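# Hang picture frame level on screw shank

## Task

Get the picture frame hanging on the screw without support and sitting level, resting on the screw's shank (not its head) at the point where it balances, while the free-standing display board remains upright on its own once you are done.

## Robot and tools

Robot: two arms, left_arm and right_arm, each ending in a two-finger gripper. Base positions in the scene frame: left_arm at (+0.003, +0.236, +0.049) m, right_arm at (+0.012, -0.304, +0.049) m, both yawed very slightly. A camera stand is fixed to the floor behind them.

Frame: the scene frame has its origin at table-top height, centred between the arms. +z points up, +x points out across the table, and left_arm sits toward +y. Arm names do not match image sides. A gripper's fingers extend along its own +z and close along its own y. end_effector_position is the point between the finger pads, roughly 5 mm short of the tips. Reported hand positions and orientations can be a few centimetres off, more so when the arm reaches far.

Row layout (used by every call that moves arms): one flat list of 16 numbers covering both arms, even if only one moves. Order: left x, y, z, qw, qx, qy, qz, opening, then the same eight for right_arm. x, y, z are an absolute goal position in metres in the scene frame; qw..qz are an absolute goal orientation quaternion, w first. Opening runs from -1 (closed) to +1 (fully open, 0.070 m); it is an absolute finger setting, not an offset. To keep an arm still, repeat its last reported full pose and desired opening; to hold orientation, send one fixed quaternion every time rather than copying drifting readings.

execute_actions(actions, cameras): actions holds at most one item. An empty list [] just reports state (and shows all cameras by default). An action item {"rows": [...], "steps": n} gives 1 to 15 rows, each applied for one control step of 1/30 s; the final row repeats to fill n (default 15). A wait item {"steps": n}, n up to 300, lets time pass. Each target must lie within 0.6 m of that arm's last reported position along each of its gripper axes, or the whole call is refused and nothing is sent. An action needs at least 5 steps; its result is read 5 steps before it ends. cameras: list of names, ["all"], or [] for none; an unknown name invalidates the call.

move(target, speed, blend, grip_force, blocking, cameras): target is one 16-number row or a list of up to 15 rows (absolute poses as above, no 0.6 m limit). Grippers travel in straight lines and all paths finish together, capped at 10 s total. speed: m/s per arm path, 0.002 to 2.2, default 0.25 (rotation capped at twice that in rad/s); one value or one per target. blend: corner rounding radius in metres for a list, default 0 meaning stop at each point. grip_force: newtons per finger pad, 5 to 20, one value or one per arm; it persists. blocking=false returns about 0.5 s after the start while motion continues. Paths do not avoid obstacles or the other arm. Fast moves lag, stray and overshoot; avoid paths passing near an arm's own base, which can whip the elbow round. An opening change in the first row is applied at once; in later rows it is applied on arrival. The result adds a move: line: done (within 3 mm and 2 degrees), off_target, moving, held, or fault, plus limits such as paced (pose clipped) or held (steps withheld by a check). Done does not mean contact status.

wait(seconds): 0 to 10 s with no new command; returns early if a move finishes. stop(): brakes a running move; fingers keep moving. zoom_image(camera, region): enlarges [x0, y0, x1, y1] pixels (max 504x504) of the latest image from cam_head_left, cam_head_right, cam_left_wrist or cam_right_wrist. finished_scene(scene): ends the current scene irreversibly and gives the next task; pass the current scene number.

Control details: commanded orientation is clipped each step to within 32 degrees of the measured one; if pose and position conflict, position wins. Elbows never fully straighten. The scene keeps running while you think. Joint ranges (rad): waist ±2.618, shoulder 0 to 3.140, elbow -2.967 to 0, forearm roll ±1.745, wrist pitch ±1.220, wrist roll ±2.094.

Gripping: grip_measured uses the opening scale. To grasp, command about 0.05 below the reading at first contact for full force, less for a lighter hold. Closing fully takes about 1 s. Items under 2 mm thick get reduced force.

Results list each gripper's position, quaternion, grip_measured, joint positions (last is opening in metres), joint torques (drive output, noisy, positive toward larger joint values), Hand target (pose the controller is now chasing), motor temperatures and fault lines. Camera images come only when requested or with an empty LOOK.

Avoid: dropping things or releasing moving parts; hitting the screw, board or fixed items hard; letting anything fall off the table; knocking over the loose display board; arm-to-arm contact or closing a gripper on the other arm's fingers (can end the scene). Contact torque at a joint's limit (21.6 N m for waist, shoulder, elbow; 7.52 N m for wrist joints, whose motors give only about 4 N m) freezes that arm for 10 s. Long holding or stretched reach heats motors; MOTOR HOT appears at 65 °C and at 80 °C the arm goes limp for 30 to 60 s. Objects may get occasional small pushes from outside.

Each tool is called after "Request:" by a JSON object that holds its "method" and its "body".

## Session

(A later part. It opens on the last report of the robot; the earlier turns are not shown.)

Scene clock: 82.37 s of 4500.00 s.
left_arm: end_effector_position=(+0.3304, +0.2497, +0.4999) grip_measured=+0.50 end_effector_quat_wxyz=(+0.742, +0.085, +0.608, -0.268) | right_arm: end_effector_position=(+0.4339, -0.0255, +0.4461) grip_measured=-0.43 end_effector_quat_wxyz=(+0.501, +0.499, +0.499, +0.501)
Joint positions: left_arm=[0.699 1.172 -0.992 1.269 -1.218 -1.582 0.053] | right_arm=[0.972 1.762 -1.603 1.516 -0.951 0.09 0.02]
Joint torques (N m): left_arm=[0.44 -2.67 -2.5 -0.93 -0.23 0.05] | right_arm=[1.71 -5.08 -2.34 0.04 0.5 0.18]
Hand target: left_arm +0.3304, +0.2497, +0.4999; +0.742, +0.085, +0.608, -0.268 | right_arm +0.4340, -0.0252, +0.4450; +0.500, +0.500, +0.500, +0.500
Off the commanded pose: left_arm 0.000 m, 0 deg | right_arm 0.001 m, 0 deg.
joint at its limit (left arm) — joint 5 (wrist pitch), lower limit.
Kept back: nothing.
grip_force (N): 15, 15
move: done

Request:
{"method": "move", "body": {"target": [[0.3304,0.2497,0.4999,0.742,0.085,0.608,-0.268,0.5,0.434,-0.0255,0.4466,0.5,0.5,0.5,0.5,-0.46],[0.3304,0.2497,0.4999,0.742,0.085,0.608,-0.268,0.5,0.434,-0.0255,0.4466,0.5,0.5,0.5,0.5,0.25]], "speed": 0.03, "cameras": ["cam_head_left","cam_head_right","cam_right_wrist"]}}

Request:
{"method": "zoom_image", "body": {"camera": "cam_head_left", "region": [410, 10, 550, 120]}}

Request:
{"method": "zoom_image", "body": {"camera": "cam_head_right", "region": [390, 0, 530, 110]}}

Scene clock: 83.73 s of 4500.00 s.
left_arm: end_effector_position=(+0.3304, +0.2497, +0.4999) grip_measured=+0.50 end_effector_quat_wxyz=(+0.742, +0.085, +0.608, -0.268) | right_arm: end_effector_position=(+0.4340, -0.0250, +0.4457) grip_measured=+0.25 end_effector_quat_wxyz=(+0.500, +0.500, +0.501, +0.500)
Joint positions: left_arm=[0.699 1.172 -0.992 1.269 -1.218 -1.582 0.053] | right_arm=[0.972 1.762 -1.606 1.523 -0.949 0.083 0.044]
Joint torques (N m): left_arm=[0.35 -2.39 -2.4 -0.93 -0.26 0.04] | right_arm=[-0.51 -8.22 -4.46 -1.16 -0.22 -0.22]
Hand target: left_arm +0.3304, +0.2497, +0.4999; +0.742, +0.085, +0.608, -0.268 | right_arm +0.4340, -0.0255, +0.4466; +0.500, +0.500, +0.500, +0.500
Off the commanded pose: left_arm 0.000 m, 0 deg | right_arm 0.001 m, 0 deg.
joint at its limit (left arm) — joint 5 (wrist pitch), lower limit.
Kept back: nothing.
grip_force (N): 15, 15
move: done
cam_right_wrist: T_world_to_cam=[[-0.01152, 0.03804, -0.99921, 0.452], [-0.61095, 0.7908, 0.03715, 0.26208], [0.79158, 0.6109, 0.01413, -0.21616]] pos_world=[0.33643, -0.0924, 0.44495]

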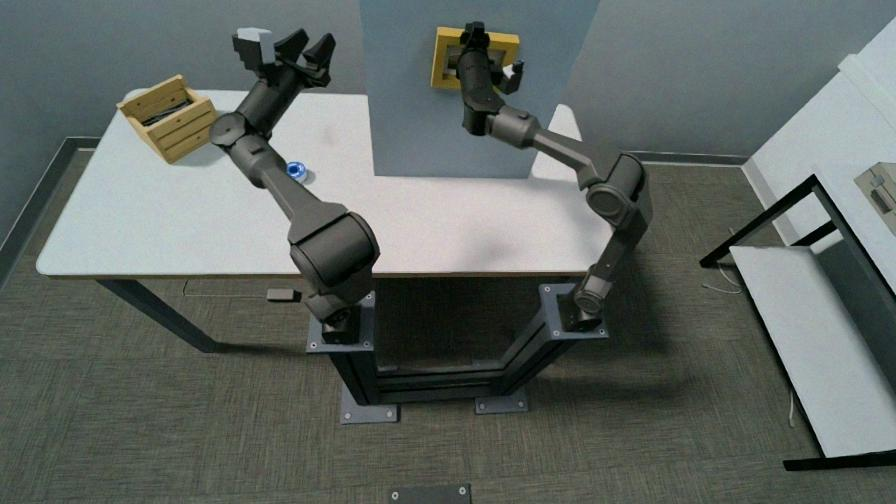

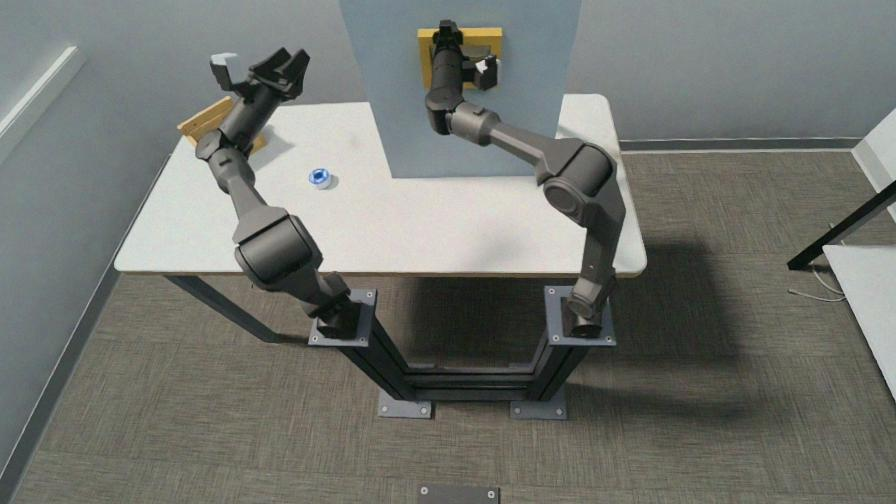

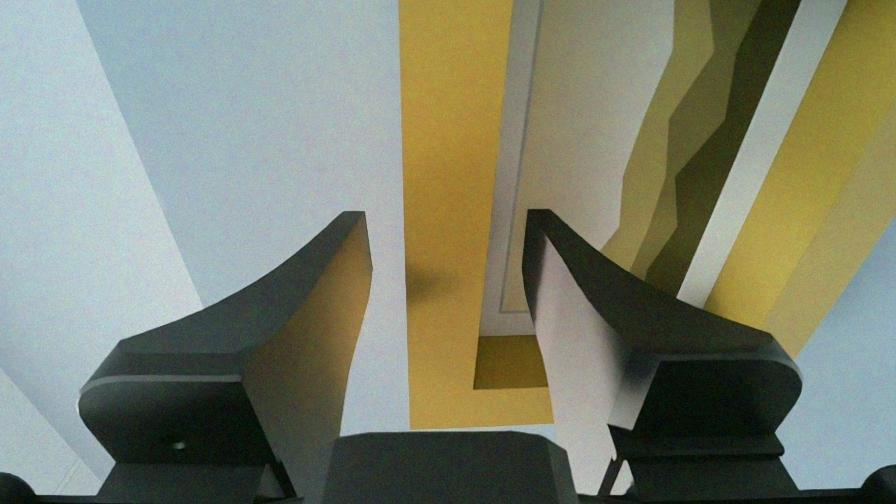

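Scaled by 3.600 from the camera's image (finer frame: 1280x720).

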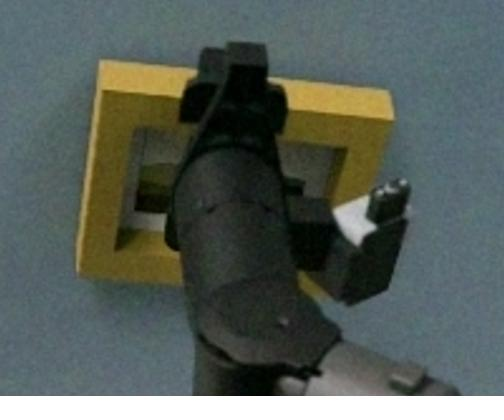

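Scaled by 3.600 from the camera's image (finer frame: 1280x720).

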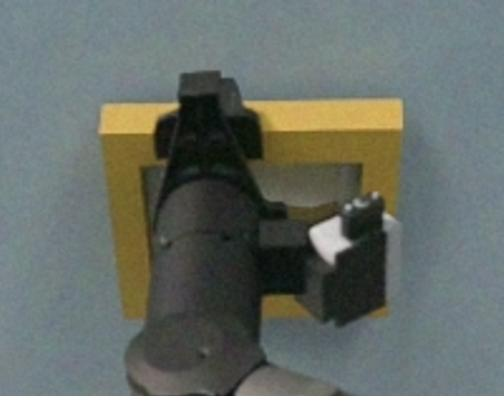

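Request:
{"method": "move", "body": {"target": [[0.3304,0.2497,0.4999,0.742,0.085,0.608,-0.268,0.5,0.434,-0.0253,0.4448,0.4934,0.5065,0.4934,0.5065,0.25],[0.3304,0.2497,0.4999,0.742,0.085,0.608,-0.268,0.5,0.434,-0.0253,0.4448,0.4934,0.5065,0.4934,0.5065,-0.46],[0.3304,0.2497,0.4999,0.742,0.085,0.608,-0.268,0.5,0.434,-0.0253,0.454,0.4934,0.5065,0.4934,0.5065,-0.46],[0.3304,0.2497,0.4999,0.742,0.085,0.608,-0.268,0.5,0.434,-0.0188,0.454,0.5,0.5,0.5,0.5,-0.46]], "speed": [0.04,0.04,0.05,0.04]}}

Request:
{"method": "move", "body": {"target": [[0.3304,0.2497,0.4999,0.742,0.085,0.608,-0.268,0.5,0.434,-0.0188,0.4465,0.5,0.5,0.5,0.5,-0.46]], "speed": 0.025}}

Request:
{"method": "move", "body": {"target": [[0.3304,0.2497,0.4999,0.742,0.085,0.608,-0.268,0.5,0.434,-0.0188,0.4445,0.5,0.5,0.5,0.5,-0.46]], "speed": 0.025}}

Scene clock: 87.33 s of 4500.00 s.
left_arm: end_effector_position=(+0.3304, +0.2497, +0.4999) grip_measured=+0.50 end_effector_quat_wxyz=(+0.742, +0.085, +0.608, -0.268) | right_arm: end_effector_position=(+0.4339, -0.0187, +0.4543) grip_measured=-0.43 end_effector_quat_wxyz=(+0.500, +0.500, +0.500, +0.500)
Joint positions: left_arm=[0.699 1.172 -0.992 1.269 -1.218 -1.582 0.053] | right_arm=[0.983 1.783 -1.667 1.549 -0.959 0.036 0.02]
Joint torques (N m): left_arm=[0.39 -2.5 -2.49 -0.95 -0.27 0.08] | right_arm=[-0.19 -7.49 -4.93 -1.51 0 0.03]
Hand target: left_arm +0.3304, +0.2497, +0.4999; +0.742, +0.085, +0.608, -0.268 | right_arm +0.4340, -0.0188, +0.4540; +0.500, +0.500, +0.500, +0.500
Off the commanded pose: left_arm 0.000 m, 0 deg | right_arm 0.000 m, 0 deg.
joint at its limit (left arm) — joint 5 (wrist pitch), lower limit.
Kept back: nothing.
grip_force (N): 15, 15
move: done

Scene clock: 87.87 s of 4500.00 s.
left_arm: end_effector_position=(+0.3304, +0.2497, +0.4999) grip_measured=+0.50 end_effector_quat_wxyz=(+0.742, +0.085, +0.608, -0.268) | right_arm: end_effector_position=(+0.4341, -0.0182, +0.4462) grip_measured=-0.43 end_effector_quat_wxyz=(+0.500, +0.499, +0.501, +0.500)
Joint positions: left_arm=[0.699 1.172 -0.992 1.269 -1.218 -1.582 0.053] | right_arm=[0.983 1.783 -1.635 1.527 -0.959 0.074 0.02]
Joint torques (N m): left_arm=[0.47 -2.43 -2.45 -0.93 -0.25 0.05] | right_arm=[-0.46 -9.49 -4.23 -1.38 -0.28 -0.19]
Hand target: left_arm +0.3304, +0.2497, +0.4999; +0.742, +0.085, +0.608, -0.268 | right_arm +0.4340, -0.0188, +0.4465; +0.500, +0.500, +0.500, +0.500
Off the commanded pose: left_arm 0.000 m, 0 deg | right_arm 0.001 m, 0 deg.
joint at its limit (left arm) — joint 5 (wrist pitch), lower limit.
Kept back: nothing.
grip_force (N): 15, 15
move: done

Scene clock: 88.37 s of 4500.00 s.
left_arm: end_effector_position=(+0.3304, +0.2497, +0.4999) grip_measured=+0.50 end_effector_quat_wxyz=(+0.742, +0.085, +0.608, -0.268) | right_arm: end_effector_position=(+0.4339, -0.0183, +0.4456) grip_measured=-0.43 end_effector_quat_wxyz=(+0.500, +0.499, +0.500, +0.501)
Joint positions: left_arm=[0.699 1.172 -0.992 1.269 -1.218 -1.582 0.053] | right_arm=[0.983 1.782 -1.628 1.52 -0.959 0.083 0.02]
Joint torques (N m): left_arm=[0.51 -2.57 -2.48 -0.93 -0.27 0.06] | right_arm=[-0.66 -7.78 -2.39 0.05 -0.8 0.07]
Hand target: left_arm +0.3304, +0.2497, +0.4999; +0.742, +0.085, +0.608, -0.268 | right_arm +0.4340, -0.0188, +0.4445; +0.500, +0.500, +0.500, +0.500
Off the commanded pose: left_arm 0.000 m, 0 deg | right_arm 0.001 m, 0 deg.
joint at its limit (left arm) — joint 5 (wrist pitch), lower limit.
Kept back: nothing.
grip_force (N): 15, 15
move: done

Request:
{"method": "move", "body": {"target": [[0.3304,0.2497,0.4999,0.742,0.085,0.608,-0.268,0.5,0.434,-0.0183,0.4465,0.5,0.5,0.5,0.5,-0.46],[0.3304,0.2497,0.4999,0.742,0.085,0.608,-0.268,0.5,0.434,-0.0183,0.4465,0.5,0.5,0.5,0.5,0.25]], "speed": 0.03, "cameras": ["cam_head_left","cam_head_right","cam_right_wrist"]}}

Request:
{"method": "zoom_image", "body": {"camera": "cam_head_left", "region": [410, 10, 550, 120]}}

Request:
{"method": "zoom_image", "body": {"camera": "cam_head_right", "region": [390, 0, 530, 110]}}

Scene clock: 89.80 s of 4500.00 s.
left_arm: end_effector_position=(+0.3304, +0.2497, +0.4999) grip_measured=+0.50 end_effector_quat_wxyz=(+0.742, +0.085, +0.608, -0.268) | right_arm: end_effector_position=(+0.4342, -0.0186, +0.4459) grip_measured=+0.25 end_effector_quat_wxyz=(+0.500, +0.500, +0.500, +0.499)
Joint positions: left_arm=[0.699 1.172 -0.992 1.269 -1.218 -1.582 0.053] | right_arm=[0.983 1.784 -1.636 1.53 -0.962 0.072 0.044]
Joint torques (N m): left_arm=[0.42 -2.67 -2.48 -0.96 -0.28 0.03] | right_arm=[0.57 -7.83 -4.68 -1.16 0.03 0.18]
Hand target: left_arm +0.3304, +0.2497, +0.4999; +0.742, +0.085, +0.608, -0.268 | right_arm +0.4340, -0.0183, +0.4465; +0.500, +0.500, +0.500, +0.500
Off the commanded pose: left_arm 0.000 m, 0 deg | right_arm 0.001 m, 0 deg.
joint at its limit (left arm) — joint 5 (wrist pitch), lower limit.
Kept back: nothing.
grip_force (N): 15, 15
move: done
cam_right_wrist: T_world_to_cam=[[-0.011, 0.03763, -0.99923, 0.45164], [-0.60903, 0.7923, 0.03655, 0.2566], [0.79307, 0.60897, 0.0142, -0.22103]] pos_world=[0.33654, -0.0857, 0.44505]

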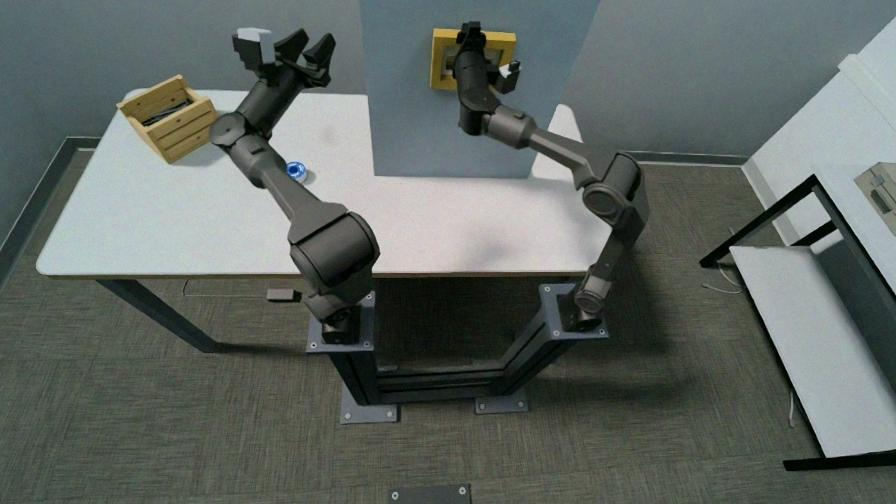

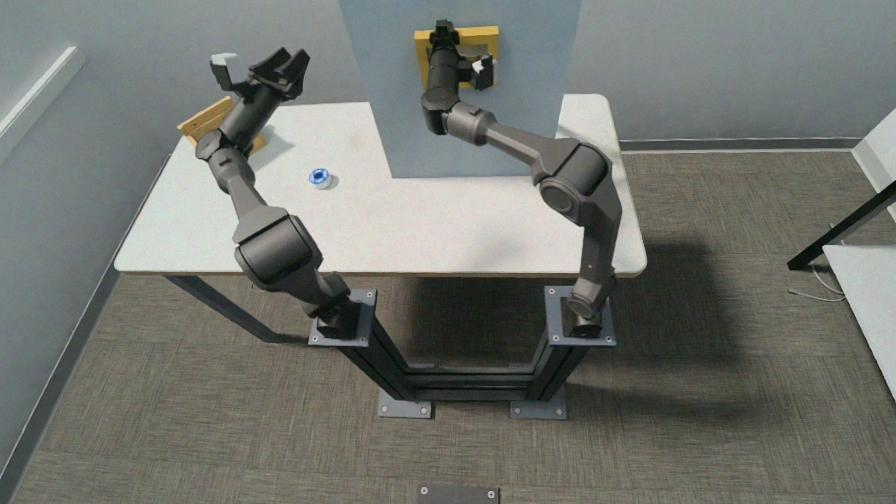

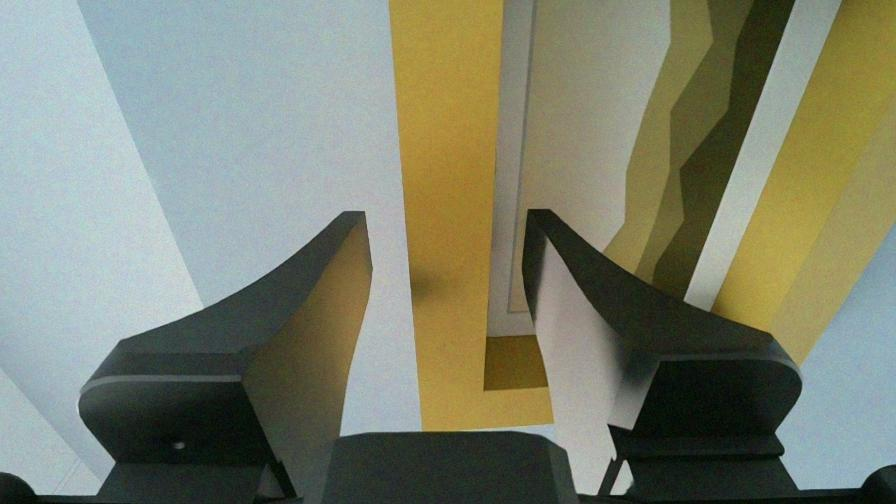

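Scaled by 3.600 from the camera's image (finer frame: 1280x720).

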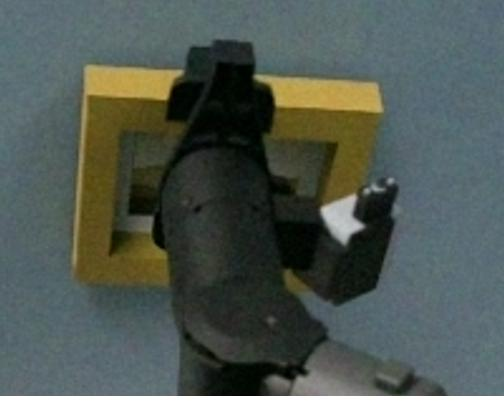

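Scaled by 3.600 from the camera's image (finer frame: 1280x720).

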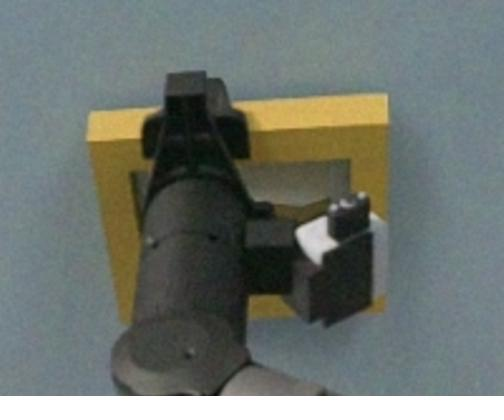

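Request:
{"method": "move", "body": {"target": [[0.3304,0.2497,0.4999,0.742,0.085,0.608,-0.268,0.5,0.434,-0.0183,0.4465,0.5,0.5,0.5,0.5,0.35],[0.3304,0.2497,0.4999,0.742,0.085,0.608,-0.268,0.5,0.385,-0.0183,0.4465,0.5,0.5,0.5,0.5,0.35],[0.3304,0.2497,0.4999,0.742,0.085,0.608,-0.268,0.5,0.25,-0.1,0.4,0.5,0.5,0.5,0.5,0.35]], "speed": [0.05,0.05,0.2], "cameras": ["cam_head_left","cam_head_right","cam_right_wrist"]}}

Request:
{"method": "zoom_image", "body": {"camera": "cam_head_left", "region": [410, 10, 550, 120]}}

Request:
{"method": "zoom_image", "body": {"camera": "cam_head_right", "region": [390, 0, 530, 110]}}

Scene clock: 93.33 s of 4500.00 s.
left_arm: end_effector_position=(+0.3304, +0.2497, +0.4999) grip_measured=+0.50 end_effector_quat_wxyz=(+0.742, +0.085, +0.608, -0.268) | right_arm: end_effector_position=(+0.2504, -0.1004, +0.4001) grip_measured=+0.35 end_effector_quat_wxyz=(+0.434, +0.457, +0.560, +0.538)
Joint positions: left_arm=[0.699 1.172 -0.992 1.269 -1.218 -1.582 0.053] | right_arm=[1.458 1.113 -0.81 1.54 -1.225 0.219 0.047]
Joint torques (N m): left_arm=[0.44 -2.47 -2.36 -0.92 -0.28 0.04] | right_arm=[-0.43 -0.94 -4.12 -1.27 -0.09 0.12]
Hand target: left_arm +0.3304, +0.2497, +0.4999; +0.742, +0.085, +0.608, -0.268 | right_arm +0.2506, -0.1001, +0.4000; +0.434, +0.456, +0.560, +0.538
Off the commanded pose: left_arm 0.000 m, 0 deg | right_arm 0.001 m, 12 deg.
joint read past its limit (right arm) — joint 5 (wrist pitch), lower limit.
joint sent to its limit (right arm) — joint 5 (wrist pitch), lower limit.
joint at its limit (left arm) — joint 5 (wrist pitch), lower limit.
Kept back: nothing.
grip_force (N): 15, 15
move: off_target (right_arm)
cam_right_wrist: T_world_to_cam=[[-0.06161, 0.0319, -0.99759, 0.41836], [-0.7582, 0.64852, 0.06757, 0.22163], [0.64911, 0.76053, -0.01577, 0.03847]] pos_world=[0.16885, -0.18634, 0.40298]

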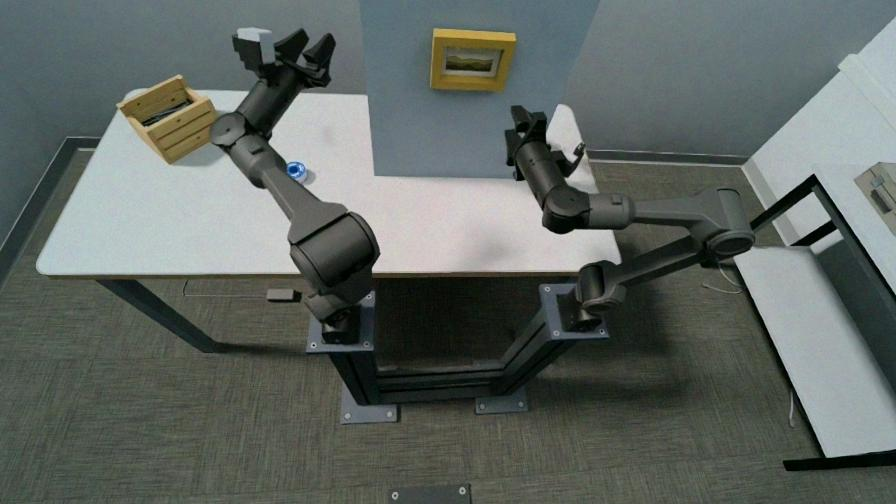

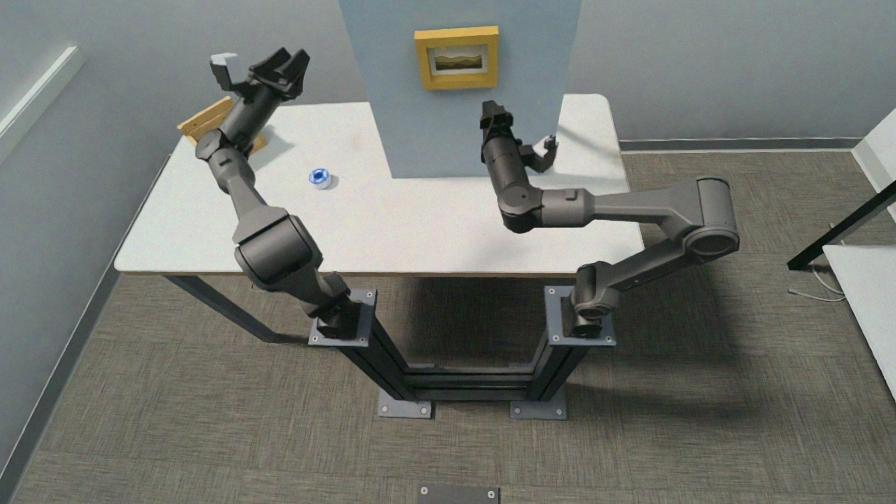

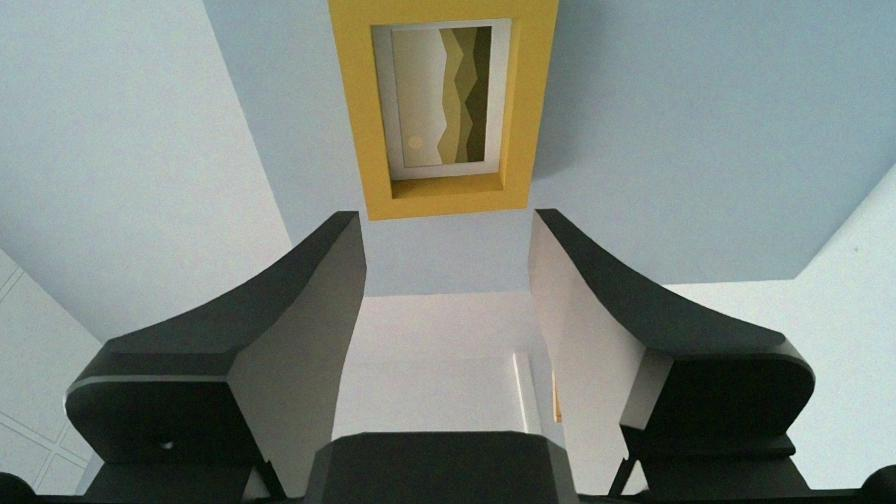

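Scaled by 3.600 from the camera's image (finer frame: 1280x720).

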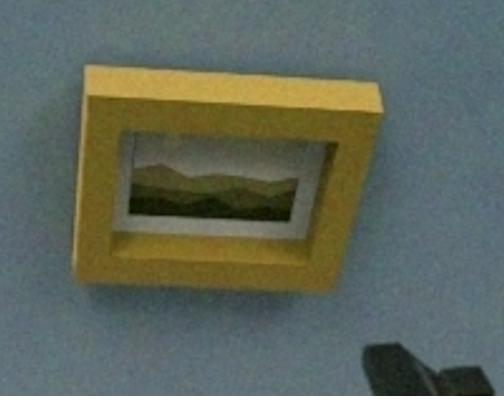

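Scaled by 3.600 from the camera's image (finer frame: 1280x720).

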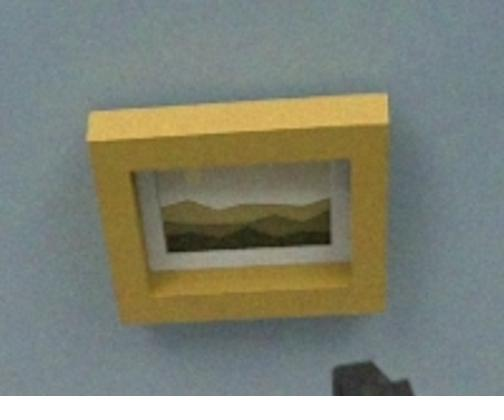

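Request:
{"method": "move", "body": {"target": [[0.3304,0.2497,0.4999,0.742,0.085,0.608,-0.268,0.5,0.26,-0.1,0.54,0.7071,0,0.7071,0,0.9],[0.3304,0.2497,0.4999,0.742,0.085,0.608,-0.268,0.5,0.39,-0.035,0.535,0.551,-0.042,0.828,0.091,0.9]], "speed": 0.3, "cameras": ["cam_right_wrist","cam_head_left"]}}

Request:
{"method": "zoom_image", "body": {"camera": "cam_right_wrist", "region": [350, 180, 550, 290]}}

Scene clock: 98.07 s of 4500.00 s.
left_arm: end_effector_position=(+0.3304, +0.2497, +0.4999) grip_measured=+0.50 end_effector_quat_wxyz=(+0.742, +0.085, +0.608, -0.268) | right_arm: end_effector_position=(+0.3901, -0.0348, +0.5349) grip_measured=+0.90 end_effector_quat_wxyz=(+0.707, -0.009, +0.703, +0.077)
Joint positions: left_arm=[0.699 1.172 -0.992 1.269 -1.218 -1.582 0.053] | right_arm=[1.017 1.615 -1.765 1.751 -0.893 -1.771 0.066]
Joint torques (N m): left_arm=[0.34 -2.55 -2.33 -0.95 -0.27 0.04] | right_arm=[0.34 -6.95 -3.39 -0.61 0.21 0.22]
Hand target: left_arm +0.3304, +0.2497, +0.4999; +0.742, +0.085, +0.608, -0.268 | right_arm +0.3899, -0.0350, +0.5347; +0.707, -0.009, +0.703, +0.077
Off the commanded pose: left_arm 0.000 m, 0 deg | right_arm 0.000 m, 23 deg.
joint sent to its limit (right arm) — joint 4 (forearm roll), upper limit.
joint at its limit (left arm) — joint 5 (wrist pitch), lower limit.
Kept back: nothing.
grip_force (N): 15, 15
move: off_target (right_arm)
cam_right_wrist: T_world_to_cam=[[0.11062, -0.98476, -0.1342, -0.00496], [-0.60997, 0.03934, -0.79145, 0.65635], [0.78467, 0.16941, -0.59632, 0.13721]] pos_world=[0.29324, -0.05394, 0.60062]
Images, in order (width x height): cam_head_left 896x504, cam_right_wrist 896x504.

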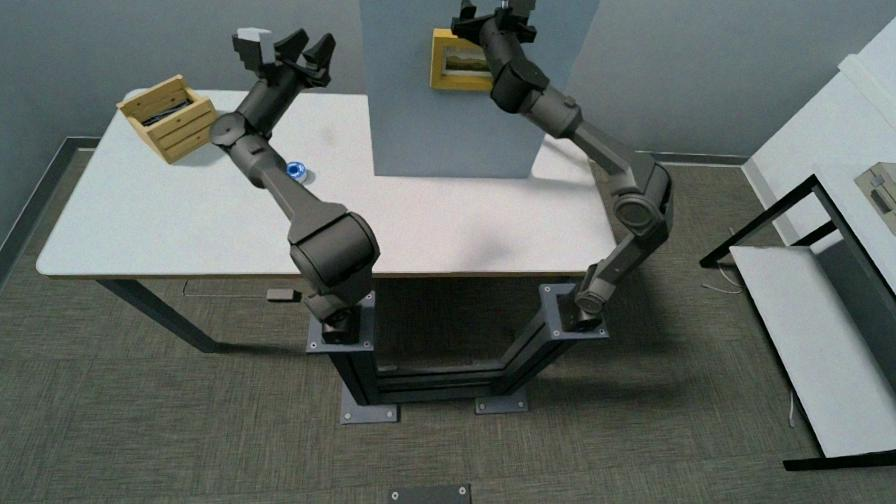

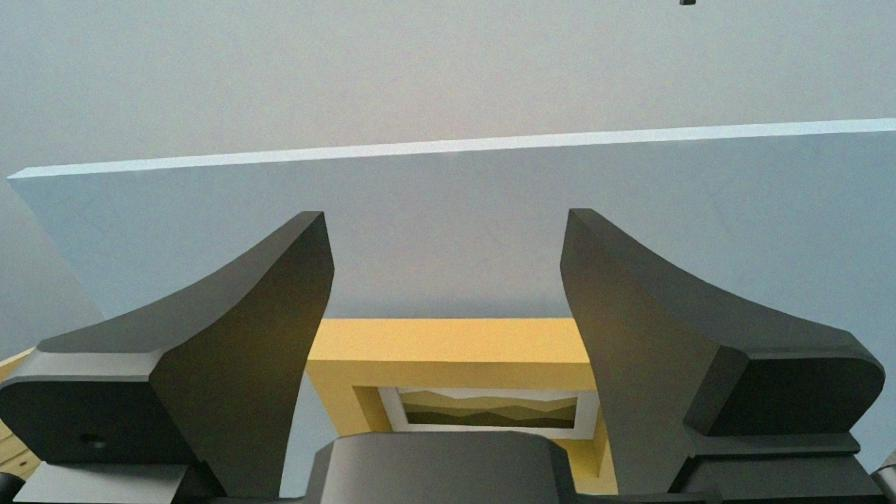

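Scaled by 2.520 from the camera's image (finer frame: 1280x720).

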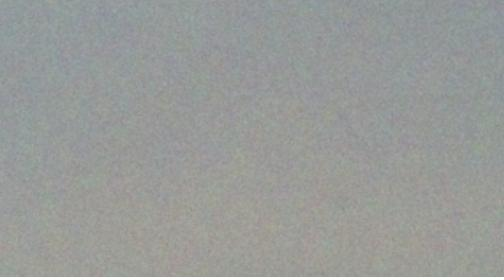

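Request:
{"method": "zoom_image", "body": {"camera": "cam_right_wrist", "region": [380, 290, 560, 370]}}

Scaled by 2.800 from the camera's image (finer frame: 1280x720).

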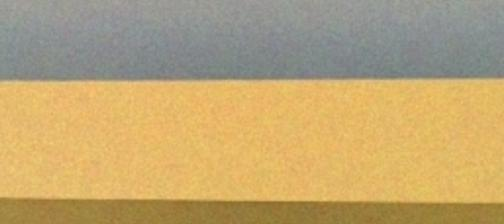

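Request:
{"method": "move", "body": {"target": [[0.3304,0.2497,0.4999,0.742,0.085,0.608,-0.268,0.5,0.26,-0.2,0.54,0.7071,0,0.7071,0,0.9],[0.3304,0.2497,0.4999,0.742,0.085,0.608,-0.268,0.5,0.3,-0.33,0.4,0.5,0,0.866,0,0.9],[0.3304,0.2497,0.4999,0.742,0.085,0.608,-0.268,0.5,0.3748,-0.3621,0.26,0.266,-0.127,0.954,0.046,0.9],[0.3304,0.2497,0.4999,0.742,0.085,0.608,-0.268,0.5,0.25,-0.2,0.53,0.5,-0.04,0.86,0.09,0.9]], "speed": 0.5, "blend": 0.03}}

Request:
{"method": "move", "body": {"target": [[0.3304,0.2497,0.4999,0.742,0.085,0.608,-0.268,0.5,0.395,-0.05,0.525,0.551,-0.042,0.828,0.091,0.4]], "speed": 0.25, "cameras": ["cam_right_wrist","cam_head_left"]}}

Request:
{"method": "zoom_image", "body": {"camera": "cam_right_wrist", "region": [380, 180, 560, 260]}}

Scene clock: 102.47 s of 4500.00 s.
left_arm: end_effector_position=(+0.3304, +0.2497, +0.4999) grip_measured=+0.50 end_effector_quat_wxyz=(+0.742, +0.085, +0.608, -0.268) | right_arm: end_effector_position=(+0.2500, -0.1998, +0.5299) grip_measured=+0.90 end_effector_quat_wxyz=(+0.694, -0.011, +0.714, +0.087)
Joint positions: left_arm=[0.699 1.172 -0.992 1.269 -1.218 -1.582 0.053] | right_arm=[1.347 0.895 -1.211 1.75 -1.224 -1.901 0.067]
Joint torques (N m): left_arm=[0.45 -2.54 -2.44 -0.9 -0.3 0.04] | right_arm=[-0.23 -0.34 -3.5 -0.6 0.31 0.15]
Hand target: left_arm +0.3304, +0.2497, +0.4999; +0.742, +0.085, +0.608, -0.268 | right_arm +0.2500, -0.1999, +0.5298; +0.694, -0.011, +0.715, +0.087
Off the commanded pose: left_arm 0.000 m, 0 deg | right_arm 0.000 m, 28 deg.
joint sent to its limit (right arm) — joint 4 (forearm roll), upper limit; joint 5 (wrist pitch), lower limit.
joint at its limit (left arm) — joint 5 (wrist pitch), lower limit.
Kept back: nothing.
grip_force (N): 15, 15
move: off_target (right_arm); limits=paced

Scene clock: 103.73 s of 4500.00 s.
left_arm: end_effector_position=(+0.3304, +0.2497, +0.4999) grip_measured=+0.50 end_effector_quat_wxyz=(+0.742, +0.085, +0.608, -0.268) | right_arm: end_effector_position=(+0.3950, -0.0497, +0.5248) grip_measured=+0.40 end_effector_quat_wxyz=(+0.703, -0.011, +0.707, +0.078)
Joint positions: left_arm=[0.699 1.172 -0.992 1.269 -1.218 -1.582 0.053] | right_arm=[0.97 1.566 -1.675 1.75 -0.837 -1.741 0.049]
Joint torques (N m): left_arm=[0.39 -2.77 -2.42 -0.94 -0.3 0.06] | right_arm=[0.36 -6.7 -3.55 -0.21 0.07 0.25]
Hand target: left_arm +0.3304, +0.2497, +0.4999; +0.742, +0.085, +0.608, -0.268 | right_arm +0.3949, -0.0500, +0.5247; +0.703, -0.011, +0.707, +0.079
Off the commanded pose: left_arm 0.000 m, 0 deg | right_arm 0.000 m, 23 deg.
joint sent to its limit (right arm) — joint 4 (forearm roll), upper limit.
joint at its limit (left arm) — joint 5 (wrist pitch), lower limit.
Kept back: nothing.
grip_force (N): 15, 15
move: off_target (right_arm)
cam_right_wrist: T_world_to_cam=[[0.11593, -0.98425, -0.13345, -0.02397], [-0.6188, 0.03353, -0.78483, 0.65172], [0.77694, 0.17357, -0.60517, 0.13766]] pos_world=[0.29911, -0.06933, 0.5916]
Images, in order (width x height): cam_head_left 896x504, cam_right_wrist 896x504.

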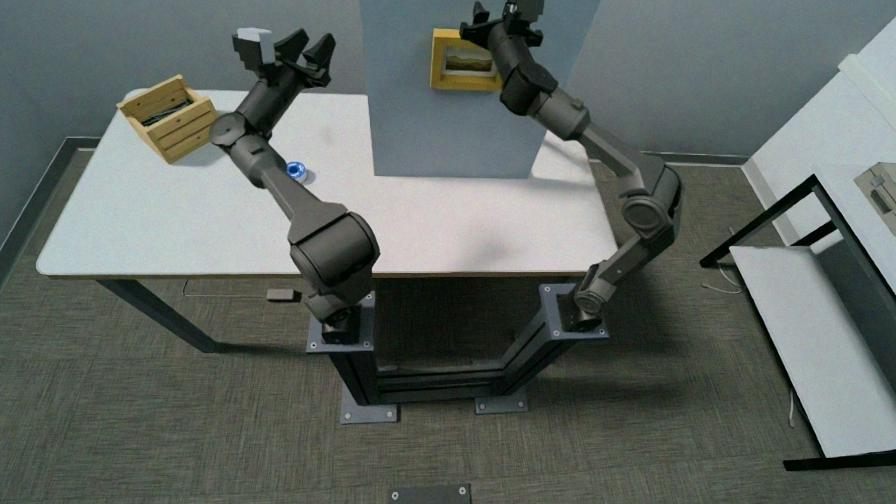

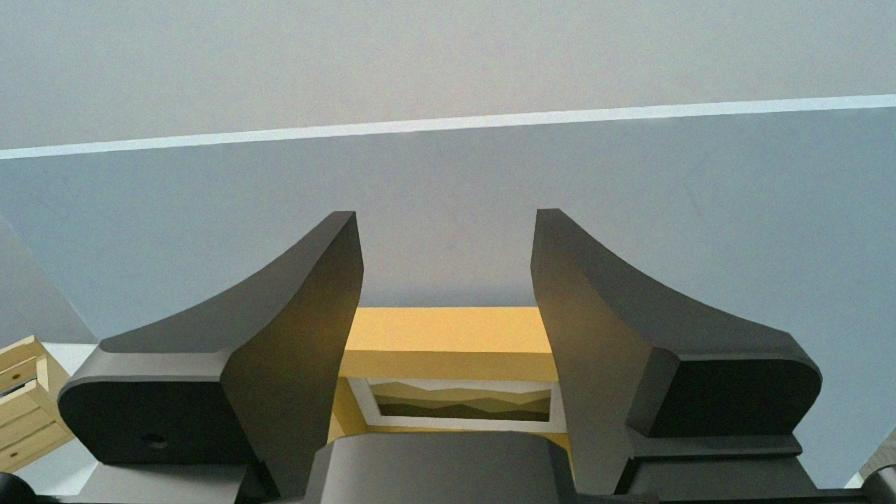

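Scaled by 2.800 from the camera's image (finer frame: 1280x720).

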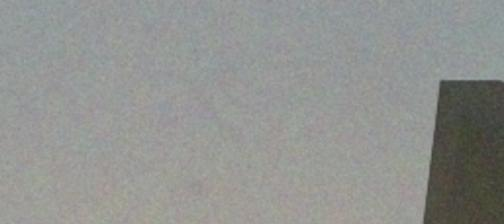

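Request:
{"method": "finished_scene", "body": {"scene": 1}}

The scene is finished: the task was done.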